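# Place the plate flat inside the gray tray

## Task

Move the plate into the gray tray so that it rests flat on the tray's floor.

## Robot and tools

Robot: two arms, left_arm (on the +y side) and right_arm, each ending in a five-finger hand. right_arm has a right hand and left_arm has a left hand, its mirror image. Base positions in the scene frame: left_arm (-0.038, +0.482, 0) m, right_arm (-0.037, -0.413, 0) m, both turned almost not at all about z.

Frames. The scene frame has its origin at table-top height, midway between the nominal bases, with +x out over the table and +z up. Image left and right do not match arm names. Results report each hand point's end_effector_position (m), end_effector_quat_wxyz and velocities (m/s, rad/s) in that arm's own base frame. Fixed cameras and the table use the scene frame. Motion offsets use the current Hand target's own axes. The hand point sits 0.05 m in front of the palm and 0.15 m from the wrist flange: +z runs along the straight fingers, +y comes out of the palm, and +x crosses the palm away from the thumb on the right hand but toward the thumb on the left hand. Straight fingers reach 0.06 to 0.07 m past the point. A bracket on the little-finger side of the wrist sticks out and can collide. With the palm down, the wrist can sit up to 0.11 m below the hand point. With the palm up, up to 0.23 m.

The 28-number row, each number in [-1, 1], always covers both arms: left dx, dy, dz, rx, ry, rz, then left little, ring, middle, index, thumb_bend, thumb_turn, force_limit, speed, then the same 14 for the right arm. Pose numbers are offsets, not poses. They are measured from the arm's Hand target at the start of the action or move, along that target's axes. 1.0 equals 0.6 m for dx, dy, dz and 180 degrees for rx, ry, rz, which together form one rotation vector. All zeros re-requests the current Hand target. Orientation commands are clipped to 32 degrees from the measured orientation at each step. Finger numbers are absolute targets: +1 open or straight, -1 curled. For thumb_turn, +1 places the thumb beside the palm and -1 places it opposite the fingers. force_limit maps -1 to about 0 N and +1 to 10 N at the fingertip (15 N for the thumb motors). speed rises from near zero at -1 to full at +0.48 and above, and a full-speed stroke takes 0.49 s. To leave a hand unchanged, resend the last eight numbers you actually sent for it, not its readings. If you have sent nothing yet, use hand_measured plus hand_force_limit and hand_speed. With the thumb opposed, the hand can grasp objects 0.035 to 0.065 m thick. For a soft grip, close at speed -0.94 or lower. To squeeze harder, raise force_limit and send a target more closed than hand_measured.

Tools:
- execute_actions(actions, cameras): actions is a list of actions. Each action is up to 15 rows, one per 1/30 s step, and a short action repeats its last row. Every row counts from the pose at the start of that action. cameras lists names or ["all"]. By default you get images only when actions is empty.
- move(target, speed, blend, stop_force, zero, blocking, cameras): follows a straight path to one row, or to a list of up to 15 rows, all counted from the same starting Hand targets. speed is in m/s, from 0.002 to 3.6 (default 0.25), and turns are capped at twice that in rad/s. blend is a corner radius in m. stop_force is 3 to 120 N, one value for both arms. It ends an arm's path when the push against its motion reaches that value. Do not rely on it while the hand is turning or to detect light objects. zero resets that baseline before the move. blocking=false cannot be combined with stop_force. The path does not avoid obstacles, and a 10 s cap applies. Avoid paths that pass close to an arm's own base.
- wait(seconds 0 to 10), stop() to brake a running move, zoom_image(camera, region [x0,y0,x1,y1] in pixels, at most 504 per side), show_instructions() for the reference pages, zero_wrist_force(arm), finished_scene(scene=1).

Cameras: cam_head_left, cam_head_right, cam_high, cam_low, cam_left_wrist, cam_right_wrist, each 896x504.

Results: Hand target (the commanded pose after clipping, which your next offsets start from), end-effector state, Joint positions and torques, and Wrist force/torque in the flange axes, with peak values. Also hand_measured, hand_stopped_by (moving/target/force/stalled/fault) and hand_load_n, where a positive value means the finger is pushed open and a near-zero value while holding means the grip is lost. Motor temperatures and a MOTOR HOT warning appear too. A move adds a move: line such as done, off_target, held, moving or fault, plus limits. If the hand point stops short of its target, send the missing distance as an offset.

Cautions: the arms are stiff. A target only slightly past a firm contact can trigger a fault, which freezes the arm for 10 s. A fault also comes from about 150 N of outside force or from contact torque at a joint's limit (wrist joints 26.3 N m). Hot motors lock an arm for 30 to 60 s. Move slowly near contact. Never let the arms or hands touch each other. Do not drop the plate, release it while it is moving, or let anything leave the table. Before finishing, make sure the plate sits flat and stays there without the robot.

Each tool is called after "Request:" in YAML: its name, and indented under it one key for each argument.

Reference images:

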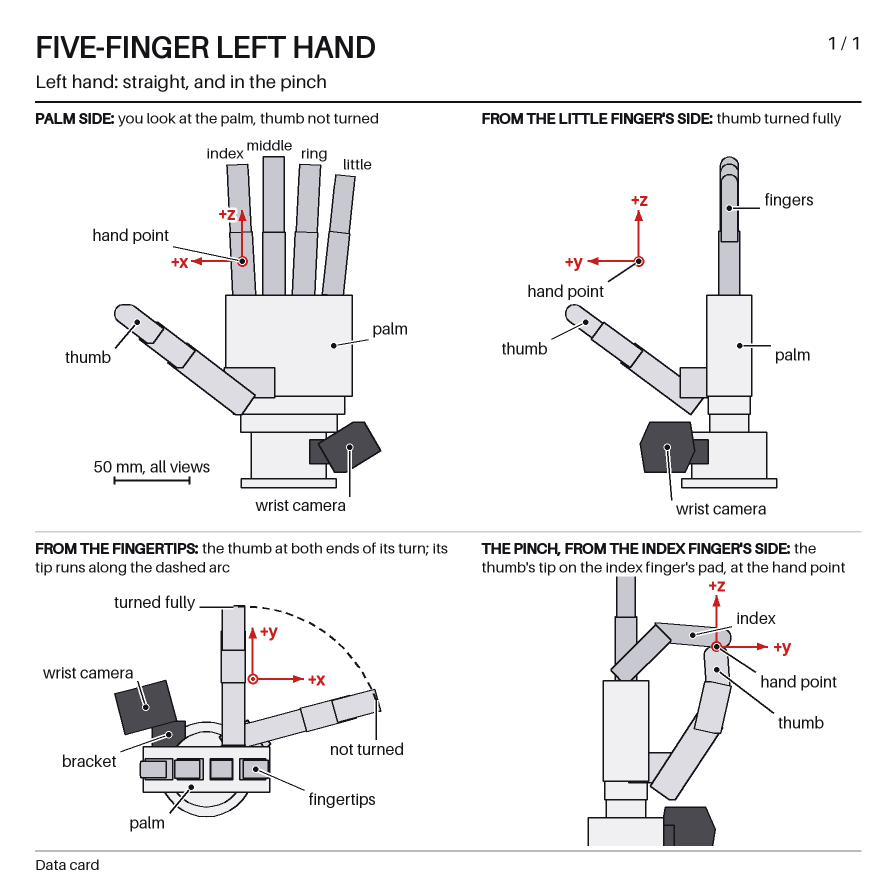

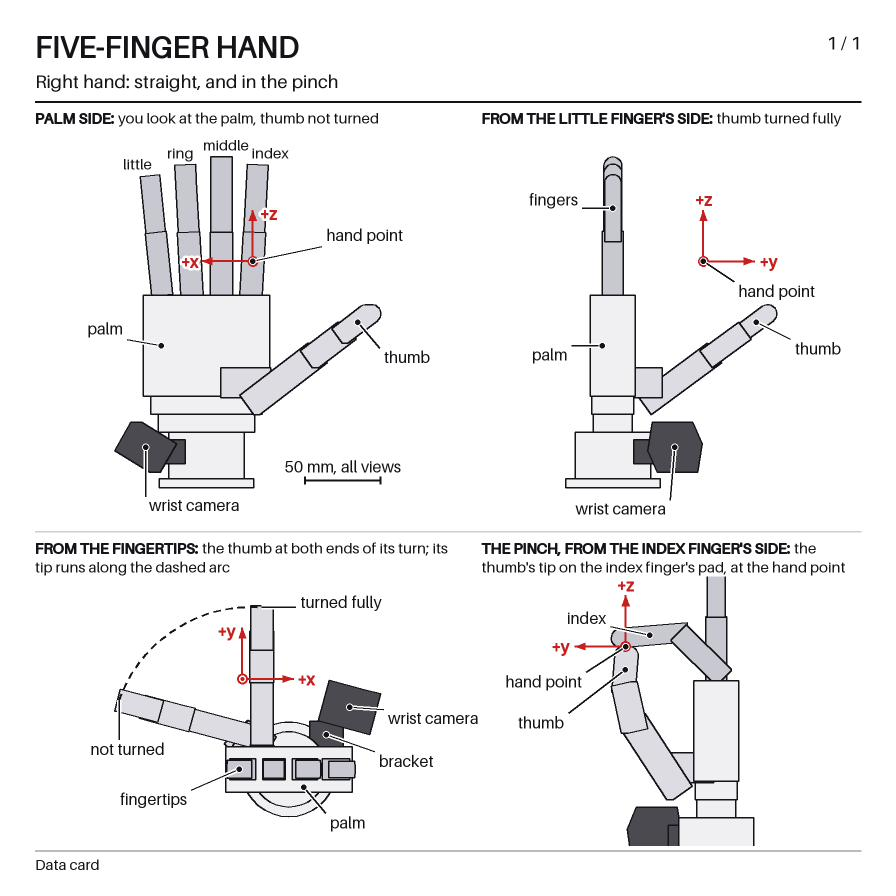

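## Session

Request:
execute_actions:
  actions: []

Scene clock: 0.00 s.
left_arm: end_effector_position=(+0.4334, +0.1827, +0.2134) hand_measured=(+1.000, +1.000, +1.000, +1.000, +1.000, +1.000) hand_load_n=(-0.5, +0.0, +0.0, +0.0, +0.0, +0.0) hand_stopped_by=(target, target, target, target, target, target) hand_force_limit=0.00 hand_speed=-0.80 end_effector_quat_wxyz=(-0.009, +0.785, -0.611, -0.107) | right_arm: end_effector_position=(+0.3670, -0.3323, +0.3687) hand_measured=(+1.000, +1.000, +1.000, +1.000, +1.000, +1.000) hand_load_n=(+0.0, +0.0, +0.0, +0.0, +0.0, +0.0) hand_stopped_by=(target, target, target, target, target, target) hand_force_limit=0.00 hand_speed=-0.80 end_effector_quat_wxyz=(-0.057, +0.625, +0.688, -0.363)
Joint positions: left_arm=[3.734 -2.206 -1.072 1.657 -1.78 3.48] | right_arm=[-0.691 -1.154 1.142 1.768 2.304 -0.716]
Joint velocities: within noise
Joint torques (N m): no reading
Motor temperatures (°C): left_arm=[26 24 28 33 31 27] | right_arm=[26 26 26 34 33 35]
Wrist force (N): no reading
Wrist torque (N m): no reading
Wrist force, peak (N): no reading
Hand target: left_arm +0.4334, +0.1827, +0.2134; -0.009, +0.785, -0.611, -0.107 | right_arm +0.3670, -0.3323, +0.3687; -0.057, +0.625, +0.688, -0.363

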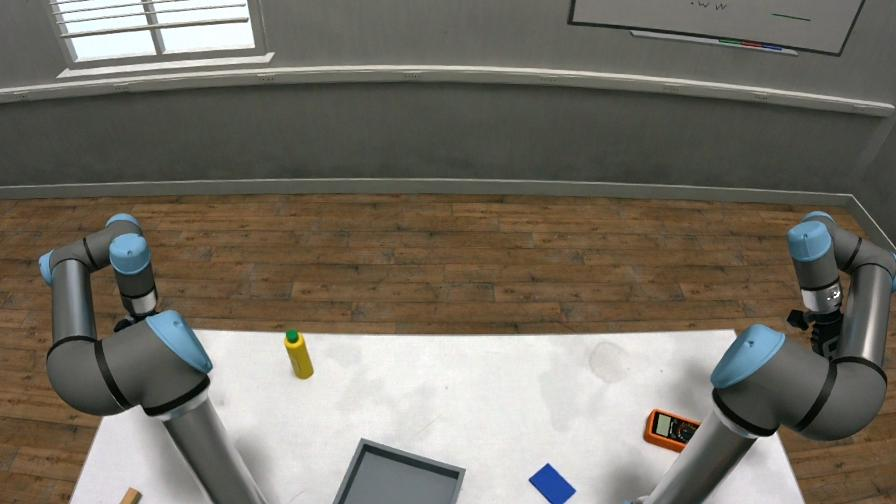

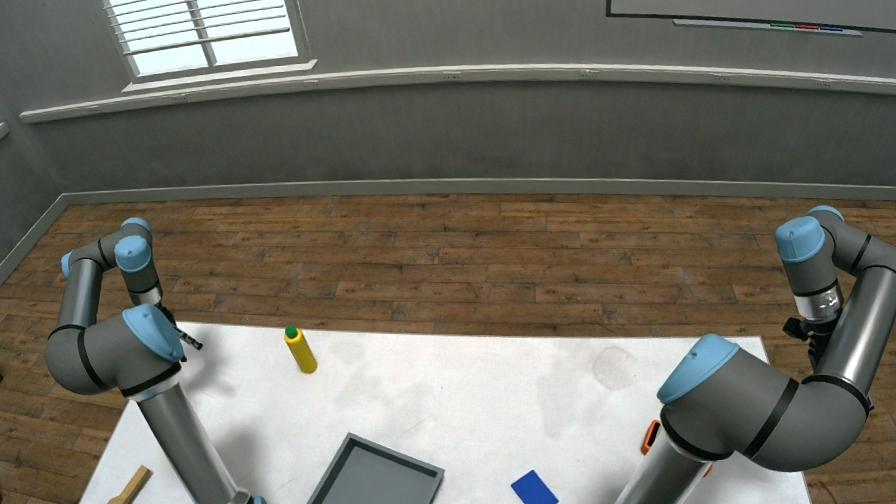

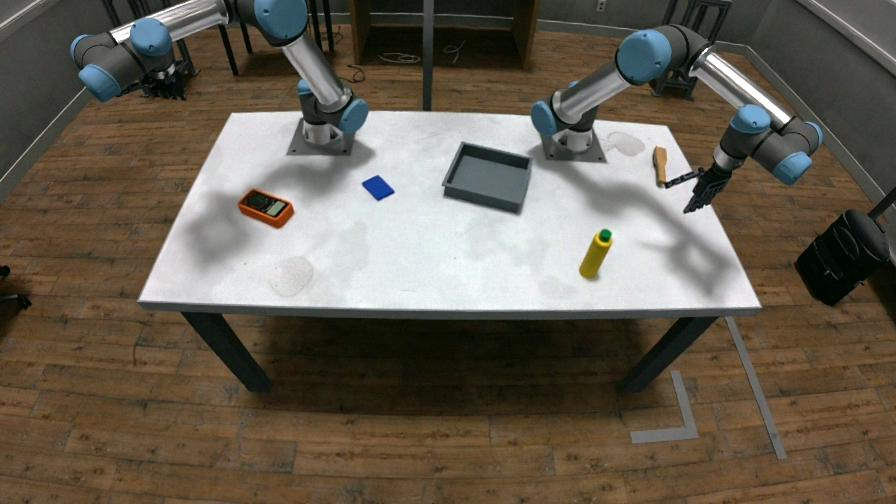

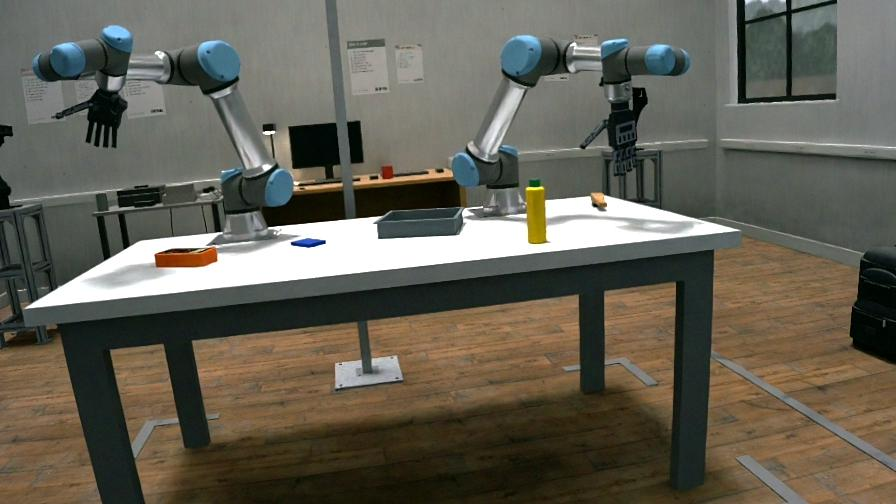

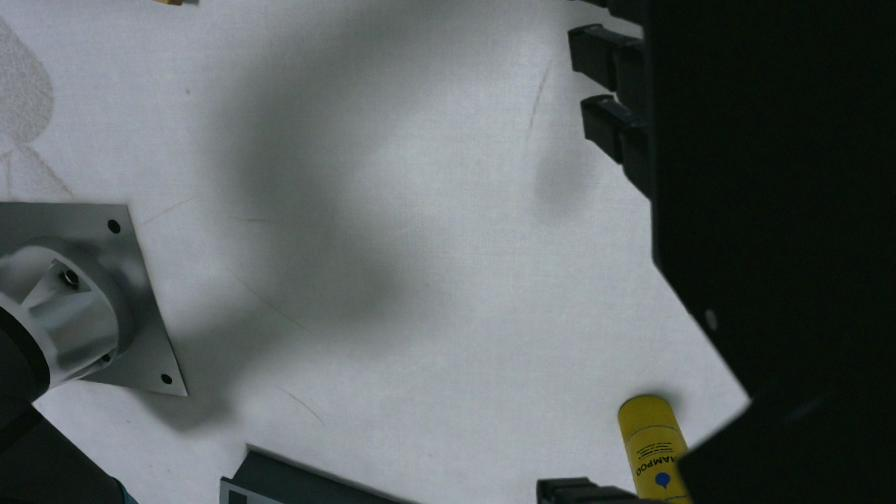

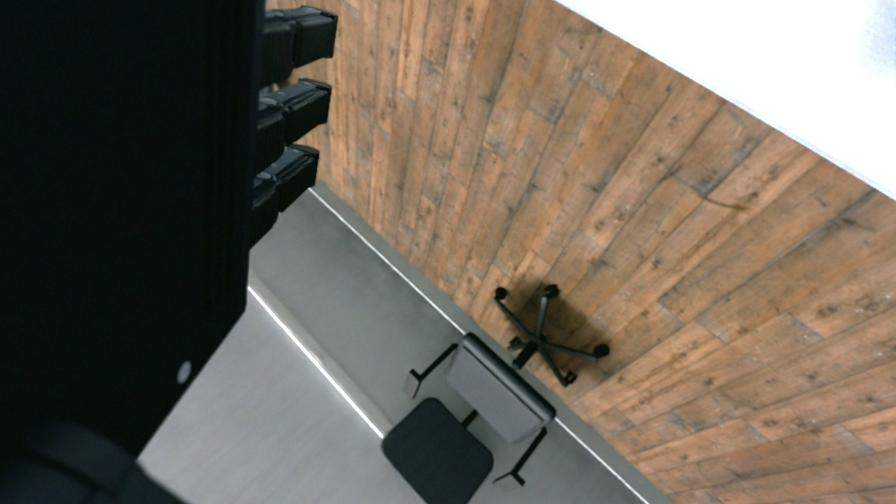

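Request:
zoom_image:
  camera: "cam_high"
  region: [340, 130, 560, 250]

Request:
zoom_image:
  camera: "cam_low"
  region: [270, 180, 490, 290]

Request:
zoom_image:
  camera: "cam_head_left"
  region: [320, 400, 620, 504]

Request:
zoom_image:
  camera: "cam_high"
  region: [600, 100, 760, 240]

Scaled by 2.291 from the camera's 896x504 image, which has a finer 1280x720 frame.

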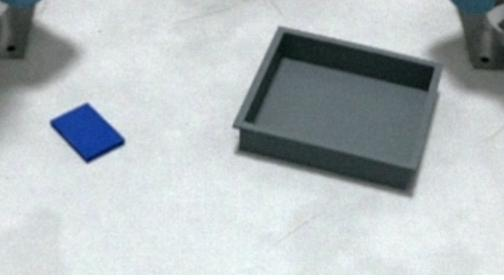

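Scaled by 2.291 from the camera's 896x504 image, which has a finer 1280x720 frame.

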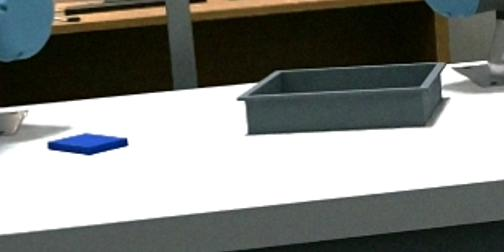

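Scaled by 1.680 from the camera's 896x504 image, which has a finer 1280x720 frame.

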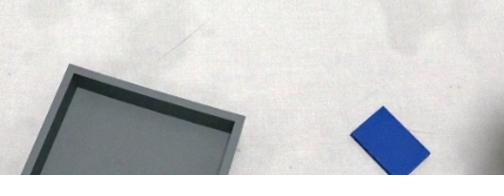

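Scaled by 3.150 from the camera's 896x504 image, which has a finer 1280x720 frame.

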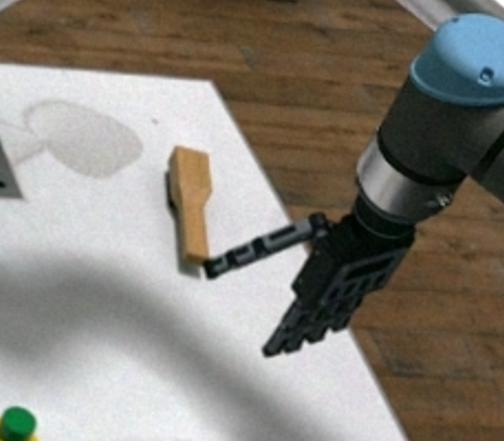

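Request:
move:
  target: [0,0,0,0,0,0,1,1,1,1,1,1,0,-0.8,0.465,0.042,-0.183,0.074,0.17,0.088,-1,-1,0.6,0.6,1,-1,0,0]
  cameras: ["cam_high","cam_right_wrist"]

Scene clock: 81.83 s.
left_arm: end_effector_position=(+0.4334, +0.1827, +0.2134) hand_measured=(+1.000, +1.000, +1.000, +1.000, +1.000, +1.000) hand_load_n=(+0.0, +0.0, +0.0, +0.0, +0.0, +0.0) hand_stopped_by=(target, target, target, target, target, target) hand_force_limit=0.00 hand_speed=-0.80 end_effector_quat_wxyz=(-0.009, +0.785, -0.611, -0.107) | right_arm: end_effector_position=(+0.3871, -0.0347, +0.3297) hand_measured=(-1.000, -1.000, +0.600, +0.600, +1.000, -1.000) hand_load_n=(+0.0, +0.0, +0.0, -0.5, +0.0, +0.0) hand_stopped_by=(target, target, target, target, target, target) hand_force_limit=0.00 hand_speed=0.00 end_effector_quat_wxyz=(-0.257, +0.775, +0.512, -0.266)
Joint positions: left_arm=[3.734 -2.206 -1.072 1.657 -1.78 3.48] | right_arm=[-0.287 -1.093 1.25 2.17 1.642 0.145]
Joint torques (N m): left_arm=[0.68 41.43 17.66 -2.89 -0.33 0.25] | right_arm=[11.04 -26.9 -16.78 0.46 -2.41 2.99]
Wrist force (N): left_arm=[0.0 0.1 -0.1] | right_arm=[-0.2 -0.5 0.1]
Wrist torque (N m): left_arm=[0.02 -0.01 0.00] | right_arm=[-0.14 -0.01 -0.04]
Wrist force, peak (N): left_arm=[-0.2 0.3 0.4] | right_arm=[0.0 -1.1 -0.6]
Hand target: left_arm +0.4334, +0.1827, +0.2134; -0.009, +0.785, -0.611, -0.107 | right_arm +0.3871, -0.0346, +0.3297; -0.257, +0.775, +0.512, -0.266
Off the commanded pose: left_arm 0.000 m, 0 deg | right_arm 0.000 m, 0 deg.
move: done
Images, in order (width x height): cam_high 896x504, cam_right_wrist 896x504.

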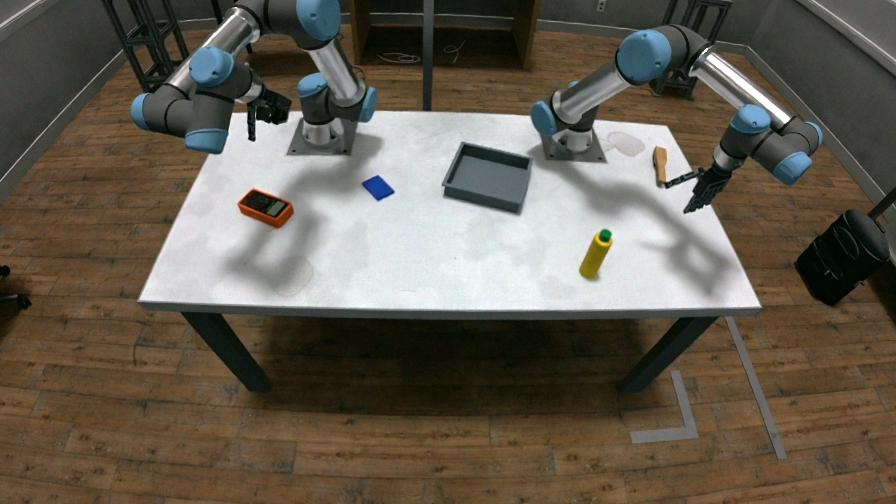

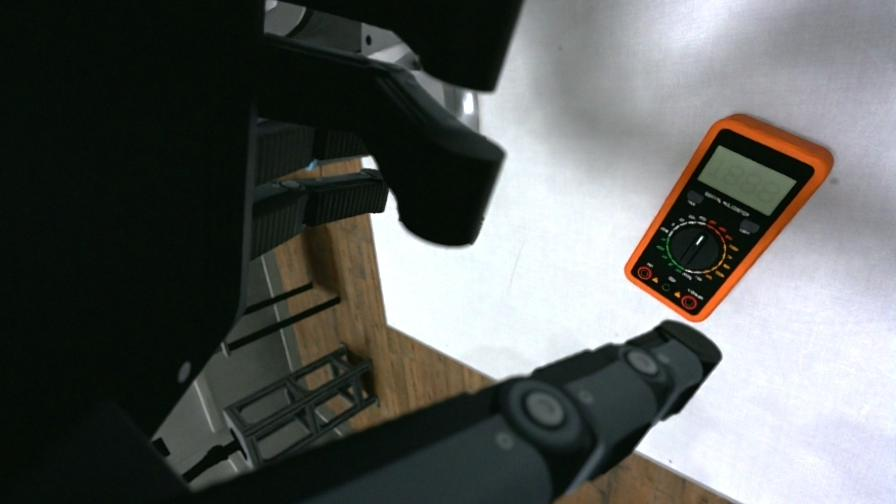

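Request:
move:
  target: [0,0,0,0,0,0,1,1,1,1,1,1,0,-0.8,0.339,-0.2185,0.4305,0.0743,0.1697,0.0878,-1,-1,0.6,0.6,1,-1,0,0]
  cameras: ["cam_high","cam_low","cam_right_wrist"]

Scene clock: 92.63 s.
left_arm: end_effector_position=(+0.4334, +0.1827, +0.2134) hand_measured=(+1.000, +1.000, +1.000, +1.000, +1.000, +1.000) hand_load_n=(+0.0, +0.0, +0.0, +0.0, +0.0, +0.0) hand_stopped_by=(target, target, target, target, target, target) hand_force_limit=0.00 hand_speed=-0.80 end_effector_quat_wxyz=(-0.009, +0.785, -0.611, -0.107) | right_arm: end_effector_position=(+0.1945, +0.2322, +0.1995) hand_measured=(-1.000, -1.000, +0.600, +0.600, +1.000, -1.000) hand_load_n=(+0.0, +0.0, +0.0, +0.0, +0.0, +0.0) hand_stopped_by=(target, target, target, target, target, target) hand_force_limit=0.00 hand_speed=0.00 end_effector_quat_wxyz=(-0.430, +0.845, +0.283, -0.143)
Joint positions: left_arm=[3.734 -2.206 -1.072 1.657 -1.78 3.48] | right_arm=[-0.051 -1.37 2.059 1.603 0.901 0.613]
Joint torques (N m): left_arm=[1.12 40.4 17.73 -2.8 -0.53 0.14] | right_arm=[10.94 -10.88 -7.23 0.49 -3.52 2.77]
Wrist force (N): left_arm=[0.1 0.0 -0.2] | right_arm=[0.0 -0.5 -0.4]
Wrist torque (N m): left_arm=[0.02 -0.02 0.00] | right_arm=[-0.06 -0.04 0.00]
Wrist force, peak (N): left_arm=[-0.2 0.0 -0.4] | right_arm=[-1.0 -0.3 -0.8]
Hand target: left_arm +0.4334, +0.1827, +0.2134; -0.009, +0.785, -0.611, -0.107 | right_arm +0.1945, +0.2322, +0.1994; -0.430, +0.845, +0.283, -0.143
Off the commanded pose: left_arm 0.000 m, 0 deg | right_arm 0.000 m, 0 deg.
move: done
Images, in order (width x height): cam_high 896x504, cam_low 896x504, cam_right_wrist 896x504.

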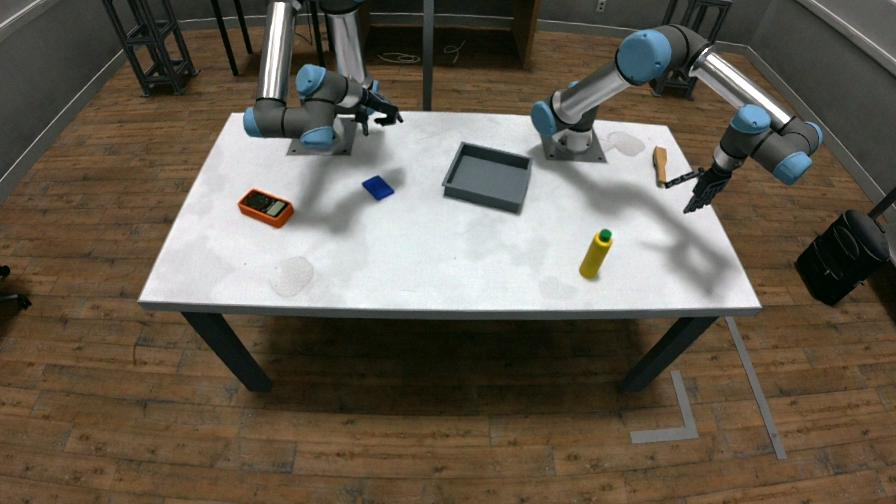

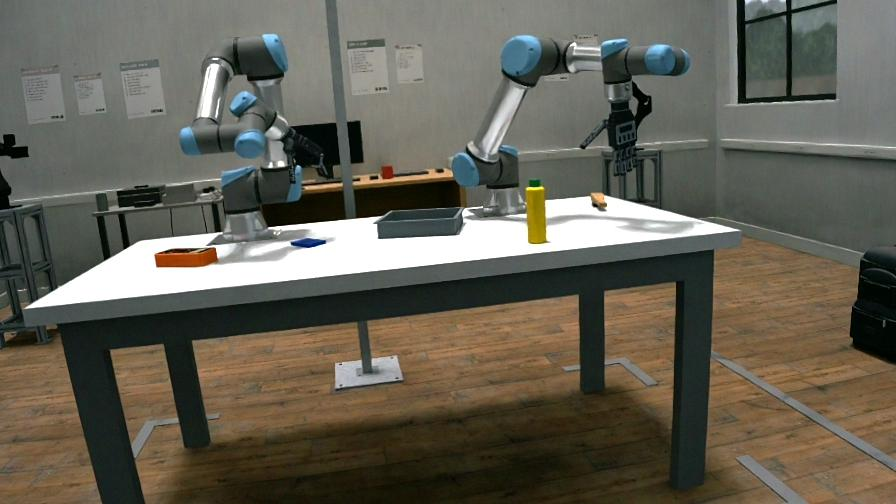

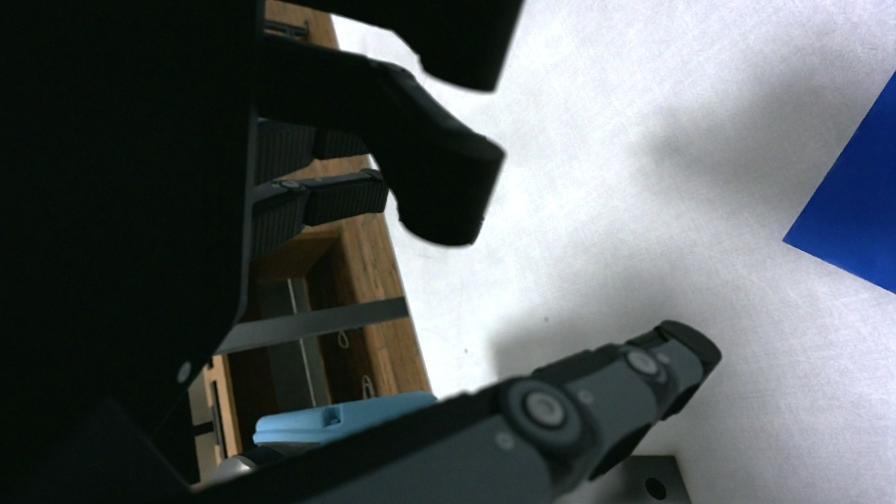

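Request:
zoom_image:
  camera: "cam_high"
  region: [280, 60, 460, 220]

Request:
zoom_image:
  camera: "cam_low"
  region: [220, 120, 400, 270]

Scaled by 2.800 from the camera's 896x504 image, which has a finer 1280x720 frame.

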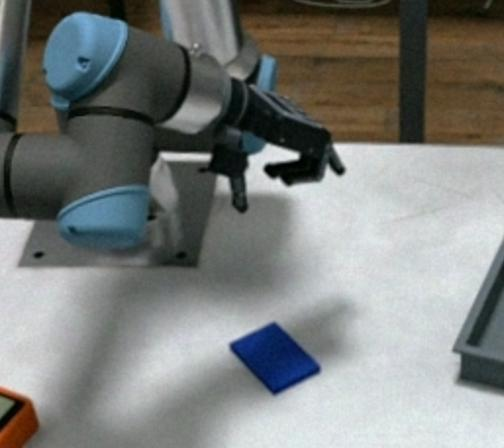

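Scaled by 2.800 from the camera's 896x504 image, which has a finer 1280x720 frame.

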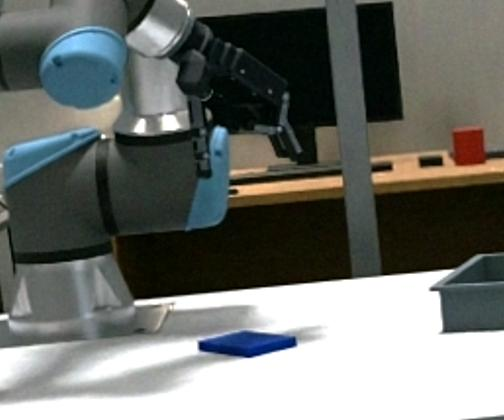

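Request:
move:
  target: [0,0,0,0,0,0,1,1,1,1,1,1,0,-0.8,0.032,0.1563,0.0117,0,0,0,-1,-1,0.6,0.6,1,-1,0,0]
  cameras: ["cam_high","cam_low","cam_right_wrist"]

Request:
zoom_image:
  camera: "cam_high"
  region: [280, 90, 460, 220]

Request:
zoom_image:
  camera: "cam_low"
  region: [220, 160, 400, 270]

Scene clock: 136.90 s.
left_arm: end_effector_position=(+0.4334, +0.1827, +0.2134) hand_measured=(+1.000, +1.000, +1.000, +1.000, +1.000, +1.000) hand_load_n=(+0.0, +0.0, +0.0, +0.0, +0.0, +0.0) hand_stopped_by=(target, target, target, target, target, target) hand_force_limit=0.00 hand_speed=-0.80 end_effector_quat_wxyz=(-0.009, +0.785, -0.611, -0.107) | right_arm: end_effector_position=(+0.2396, +0.2043, +0.1196) hand_measured=(-1.000, -1.000, +0.600, +0.600, +1.000, -1.000) hand_load_n=(+0.0, +0.0, +0.0, +0.0, +0.0, +0.0) hand_stopped_by=(target, target, target, target, target, target) hand_force_limit=0.00 hand_speed=0.00 end_effector_quat_wxyz=(-0.430, +0.845, +0.283, -0.143)
Joint positions: left_arm=[3.734 -2.206 -1.072 1.657 -1.78 3.48] | right_arm=[-0.123 -1.149 2.033 1.448 0.949 0.547]
Joint torques (N m): left_arm=[0.53 39.74 18.29 -2.8 -0.51 -0.11] | right_arm=[-12.65 -17.92 -17.37 0.47 2.06 -2.71]
Wrist force (N): left_arm=[0.1 0.2 -0.2] | right_arm=[-0.4 -0.4 -0.1]
Wrist torque (N m): left_arm=[0.05 -0.02 0.00] | right_arm=[-0.06 0.02 0.08]
Wrist force, peak (N): left_arm=[-0.4 0.4 -0.2] | right_arm=[-0.1 -1.7 -0.2]
Hand target: left_arm +0.4334, +0.1827, +0.2134; -0.009, +0.785, -0.611, -0.107 | right_arm +0.2397, +0.2043, +0.1195; -0.430, +0.845, +0.283, -0.143
Off the commanded pose: left_arm 0.000 m, 0 deg | right_arm 0.000 m, 0 deg.
move: done
Images, in order (width x height): cam_high 896x504, cam_low 896x504, cam_right_wrist 896x504.

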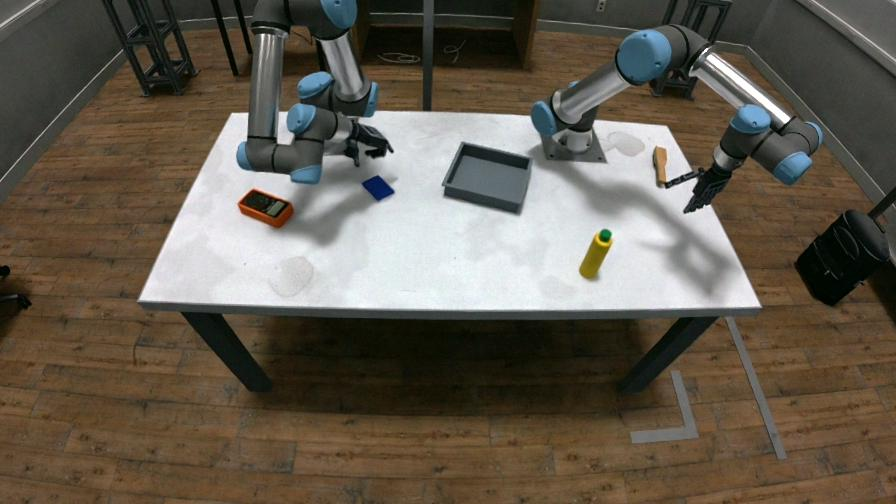

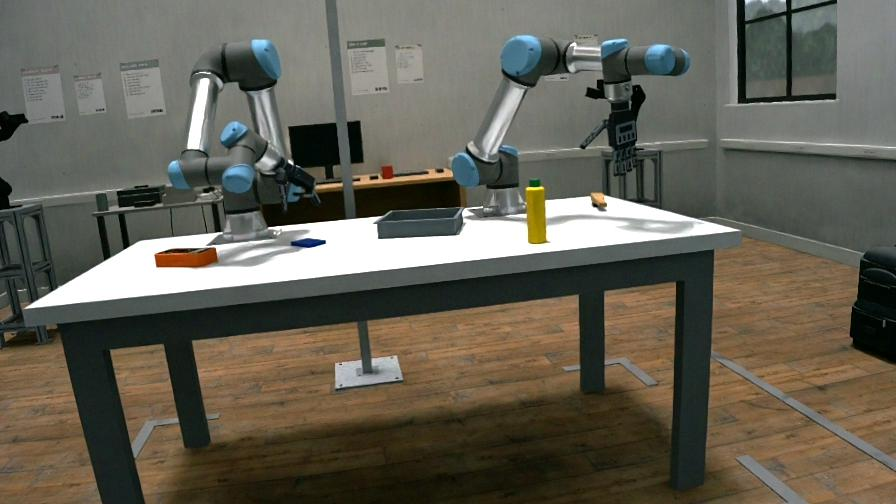

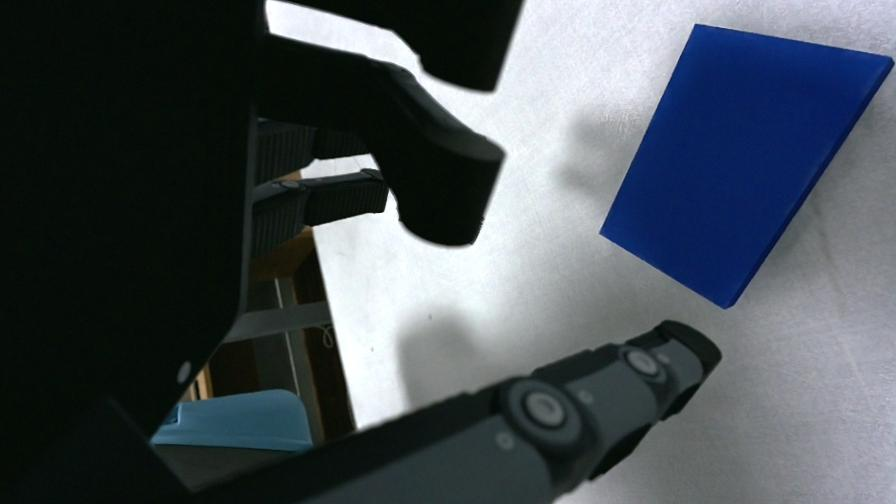

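Scaled by 2.800 from the camera's 896x504 image, which has a finer 1280x720 frame.

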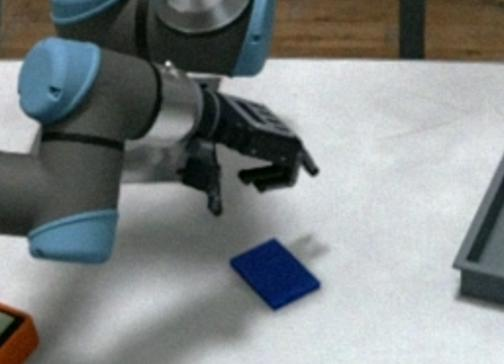

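Scaled by 2.800 from the camera's 896x504 image, which has a finer 1280x720 frame.

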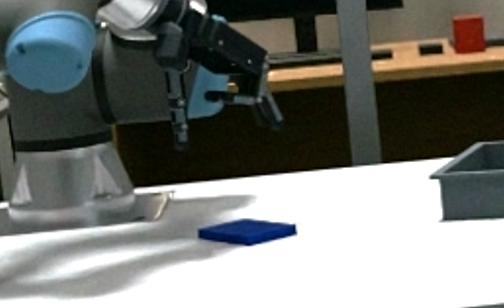

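Request:
move:
  target: [0,0,0,0,0,0,1,1,1,1,1,1,0,-0.8,0.0243,0.081,0.0587,0,0,0,-1,-1,0.6,0.6,1,-1,0,0]
  cameras: ["cam_high","cam_low","cam_right_wrist"]
  speed: 0.15

Request:
zoom_image:
  camera: "cam_high"
  region: [300, 110, 440, 220]

Request:
zoom_image:
  camera: "cam_low"
  region: [220, 160, 400, 270]

Scene clock: 152.30 s.
left_arm: end_effector_position=(+0.4334, +0.1827, +0.2134) hand_measured=(+1.000, +1.000, +1.000, +1.000, +1.000, +1.000) hand_load_n=(+0.0, +0.0, +0.0, +0.0, +0.0, +0.0) hand_stopped_by=(target, target, target, target, target, target) hand_force_limit=0.00 hand_speed=-0.80 end_effector_quat_wxyz=(-0.009, +0.785, -0.611, -0.107) | right_arm: end_effector_position=(+0.2514, +0.2129, +0.0596) hand_measured=(-1.000, -1.000, +0.600, +0.600, +1.000, -1.000) hand_load_n=(+0.0, +0.5, +0.0, +0.0, +0.0, +0.0) hand_stopped_by=(target, target, target, target, target, target) hand_force_limit=0.00 hand_speed=0.00 end_effector_quat_wxyz=(-0.430, +0.845, +0.283, -0.143)
Joint positions: left_arm=[3.734 -2.206 -1.072 1.657 -1.78 3.48] | right_arm=[-0.096 -1 2.01 1.307 0.93 0.572]
Joint torques (N m): left_arm=[0.32 39.55 17.49 -2.62 -0.52 0.09] | right_arm=[10.3 -19.56 -14.33 0.45 -3.17 2.88]
Wrist force (N): left_arm=[0.0 0.0 -0.1] | right_arm=[-0.3 -0.1 -0.2]
Wrist torque (N m): left_arm=[0.00 0.00 0.00] | right_arm=[-0.02 0.03 -0.01]
Wrist force, peak (N): left_arm=[0.1 0.4 -0.4] | right_arm=[-0.4 -1.1 -0.5]
Hand target: left_arm +0.4334, +0.1827, +0.2134; -0.009, +0.785, -0.611, -0.107 | right_arm +0.2515, +0.2130, +0.0595; -0.430, +0.845, +0.283, -0.143
Off the commanded pose: left_arm 0.000 m, 0 deg | right_arm 0.000 m, 0 deg.
move: done
Images, in order (width x height): cam_high 896x504, cam_low 896x504, cam_right_wrist 896x504.

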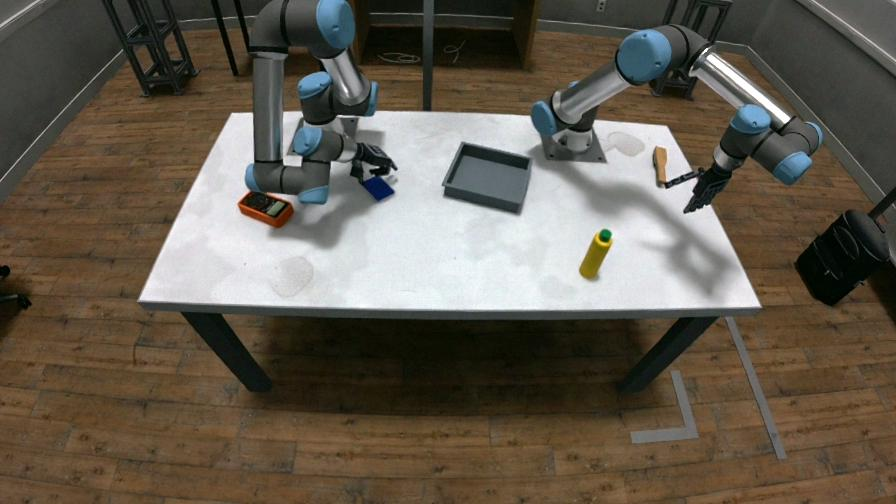

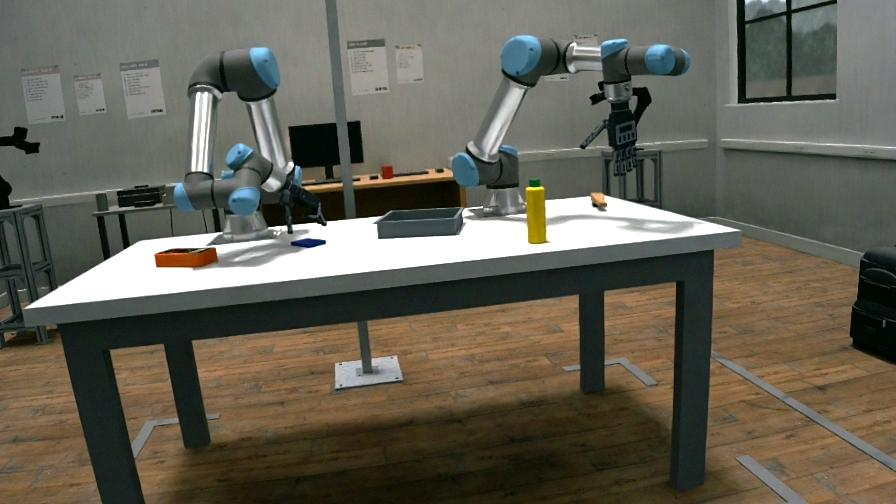

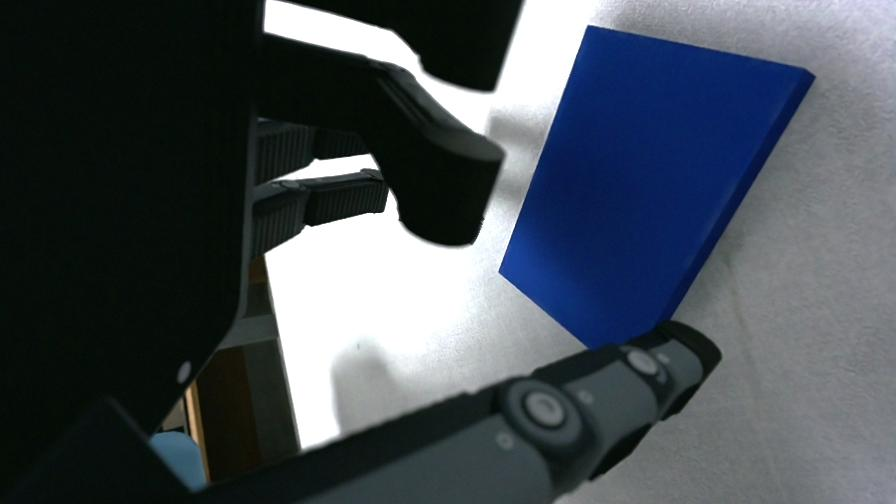

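Scaled by 3.600 from the camera's 896x504 image, which has a finer 1280x720 frame.

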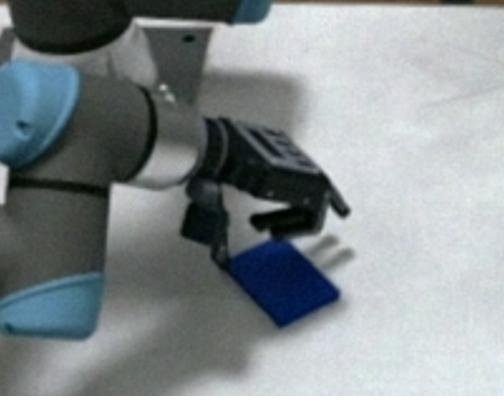

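Scaled by 2.800 from the camera's 896x504 image, which has a finer 1280x720 frame.

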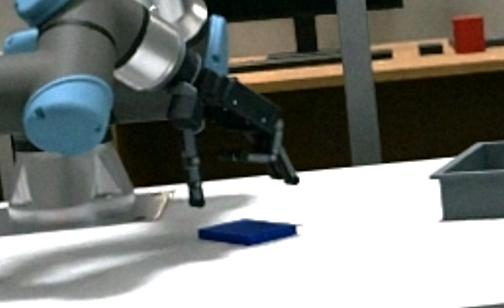

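Request:
zoom_image:
  camera: "cam_right_wrist"
  region: [430, 0, 896, 400]

Scaled by 1.082 from the camera's 896x504 image, which has a finer 1280x720 frame.

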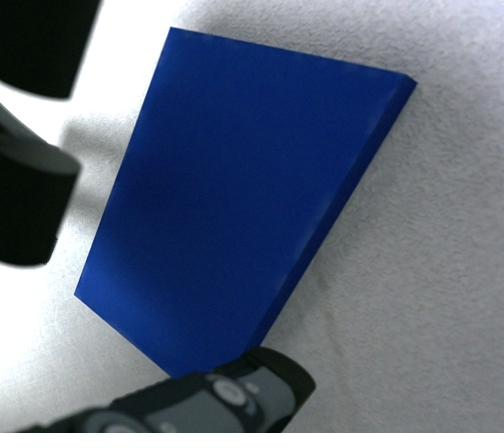

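Request:
zoom_image:
  camera: "cam_high"
  region: [345, 145, 405, 205]

Request:
zoom_image:
  camera: "cam_low"
  region: [275, 180, 345, 260]

Request:
zoom_image:
  camera: "cam_right_wrist"
  region: [250, 80, 550, 300]

Scaled by 8.400 from the camera's 896x504 image, which has a finer 1280x720 frame.

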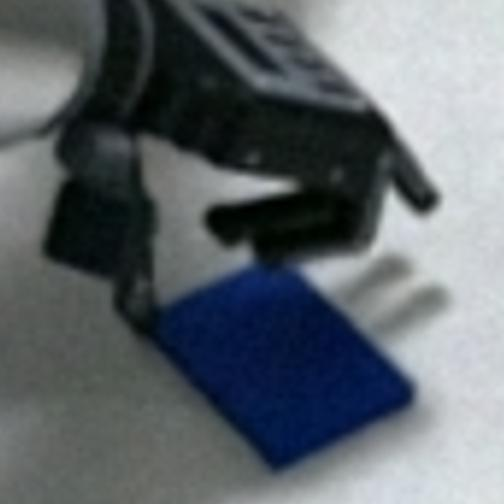

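Scaled by 6.300 from the camera's 896x504 image, which has a finer 1280x720 frame.

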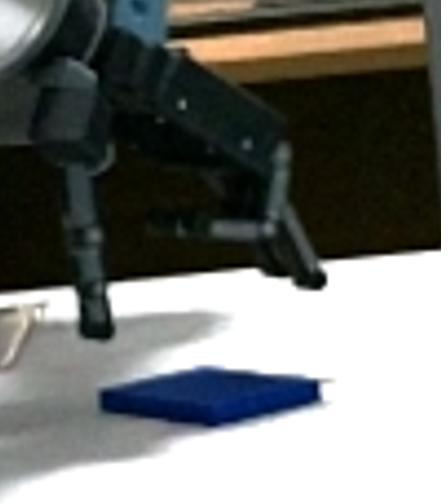

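Scaled by 1.680 from the camera's 896x504 image, which has a finer 1280x720 frame.

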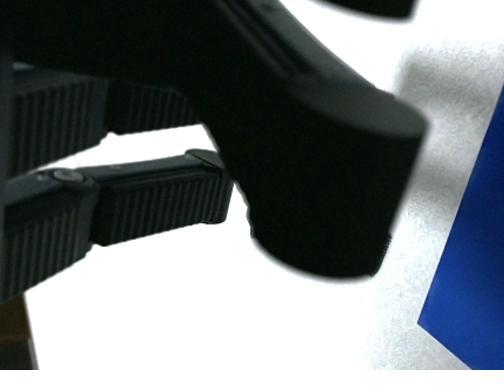

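Request:
move:
  target: [0,0,0,0,0,0,1,1,1,1,1,1,0,-0.8,0.0083,0.0331,0.024,0,0,0,-1,-1,0.6,0.6,1,-1,0,0]
  cameras: ["cam_high","cam_low","cam_right_wrist"]
  speed: 0.06
  stop_force: 5

Request:
zoom_image:
  camera: "cam_high"
  region: [345, 145, 405, 205]

Request:
zoom_image:
  camera: "cam_low"
  region: [275, 190, 345, 260]

Request:
zoom_image:
  camera: "cam_right_wrist"
  region: [350, 0, 850, 420]

Scene clock: 187.57 s.
left_arm: end_effector_position=(+0.4334, +0.1827, +0.2134) hand_measured=(+1.000, +1.000, +1.000, +1.000, +1.000, +1.000) hand_load_n=(+0.0, +0.0, +0.0, +0.0, +0.0, -0.5) hand_stopped_by=(target, target, target, target, target, target) hand_force_limit=0.00 hand_speed=-0.80 end_effector_quat_wxyz=(-0.009, +0.785, -0.611, -0.107) | right_arm: end_effector_position=(+0.2555, +0.2159, +0.0350) hand_measured=(-1.000, -1.000, +0.600, +0.600, +1.000, -1.000) hand_load_n=(+0.0, +0.5, +0.0, +0.0, +0.0, +0.0) hand_stopped_by=(target, target, target, target, target, target) hand_force_limit=0.00 hand_speed=0.00 end_effector_quat_wxyz=(-0.430, +0.845, +0.283, -0.143)
Joint positions: left_arm=[3.734 -2.206 -1.072 1.657 -1.78 3.48] | right_arm=[-0.086 -0.939 1.997 1.254 0.924 0.58]
Joint torques (N m): left_arm=[0.17 40.13 17.52 -2.94 -0.47 -0.13] | right_arm=[10.74 -22.6 -14.33 0.37 -3.13 3.03]
Wrist force (N): left_arm=[-0.3 0.1 0.0] | right_arm=[-0.3 -0.1 -0.2]
Wrist torque (N m): left_arm=[0.01 0.05 -0.02] | right_arm=[-0.05 0.02 -0.01]
Wrist force, peak (N): left_arm=[-0.1 0.5 -0.2] | right_arm=[-0.4 -0.2 -0.4]
Hand target: left_arm +0.4334, +0.1827, +0.2134; -0.009, +0.785, -0.611, -0.107 | right_arm +0.2555, +0.2159, +0.0350; -0.430, +0.845, +0.283, -0.143
Off the commanded pose: left_arm 0.000 m, 0 deg | right_arm 0.000 m, 0 deg.
move: done
Images, in order (width x height): cam_high 896x504, cam_low 896x504, cam_right_wrist 896x504.

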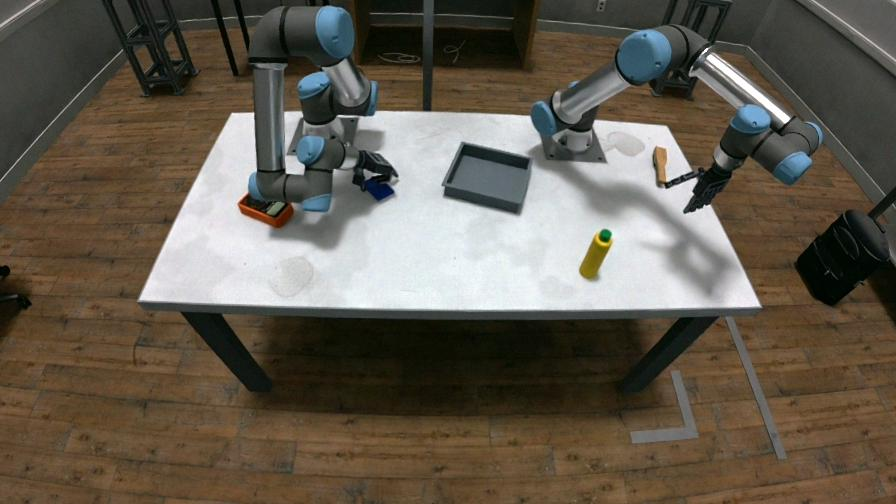

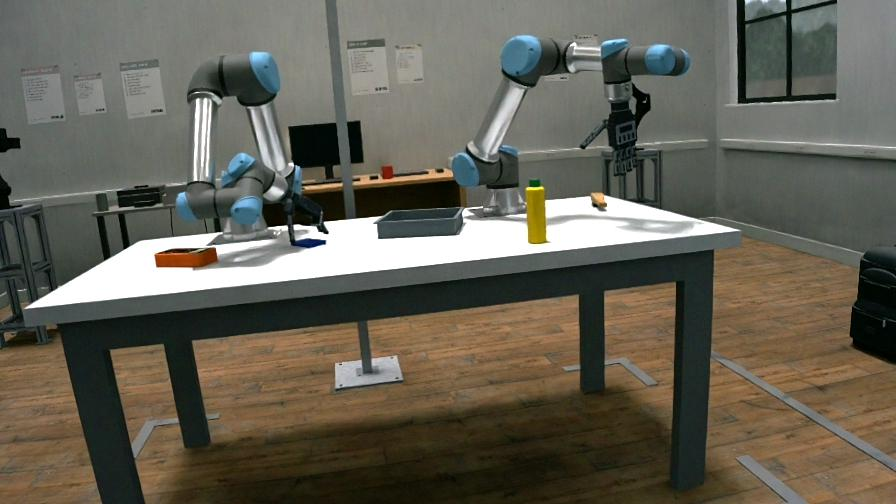

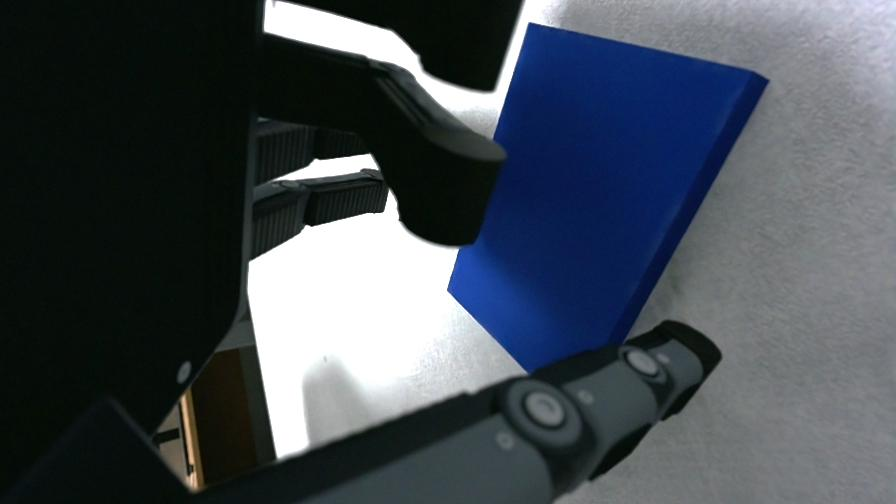

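Scaled by 8.400 from the camera's 896x504 image, which has a finer 1280x720 frame.

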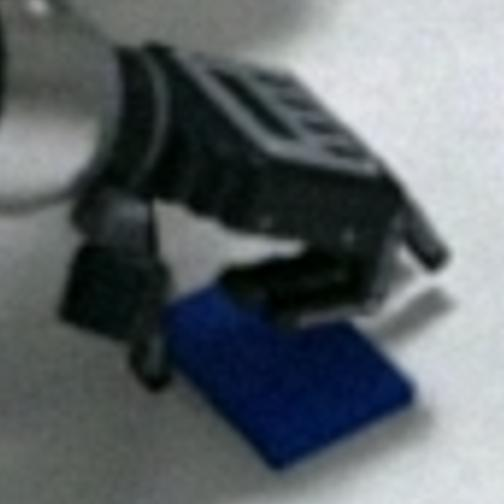

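Scaled by 7.200 from the camera's 896x504 image, which has a finer 1280x720 frame.

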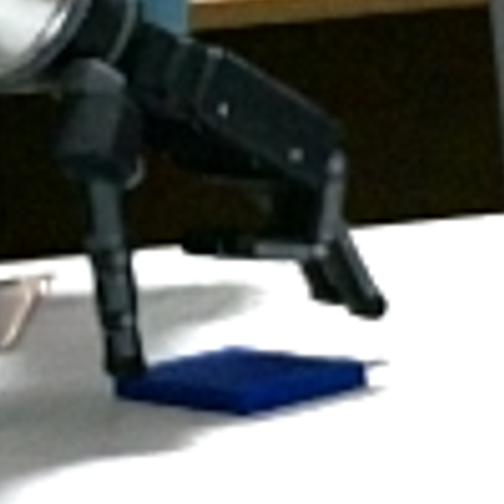

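Scaled by 1.008 from the camera's 896x504 image, which has a finer 1280x720 frame.

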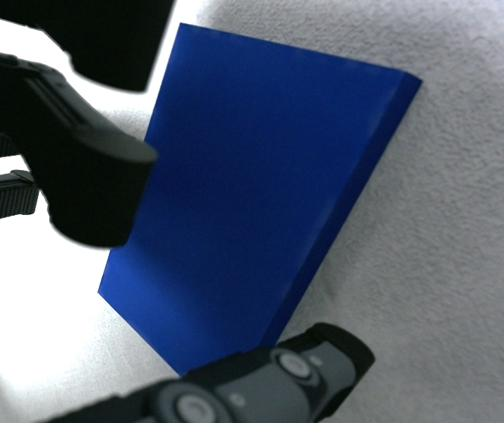

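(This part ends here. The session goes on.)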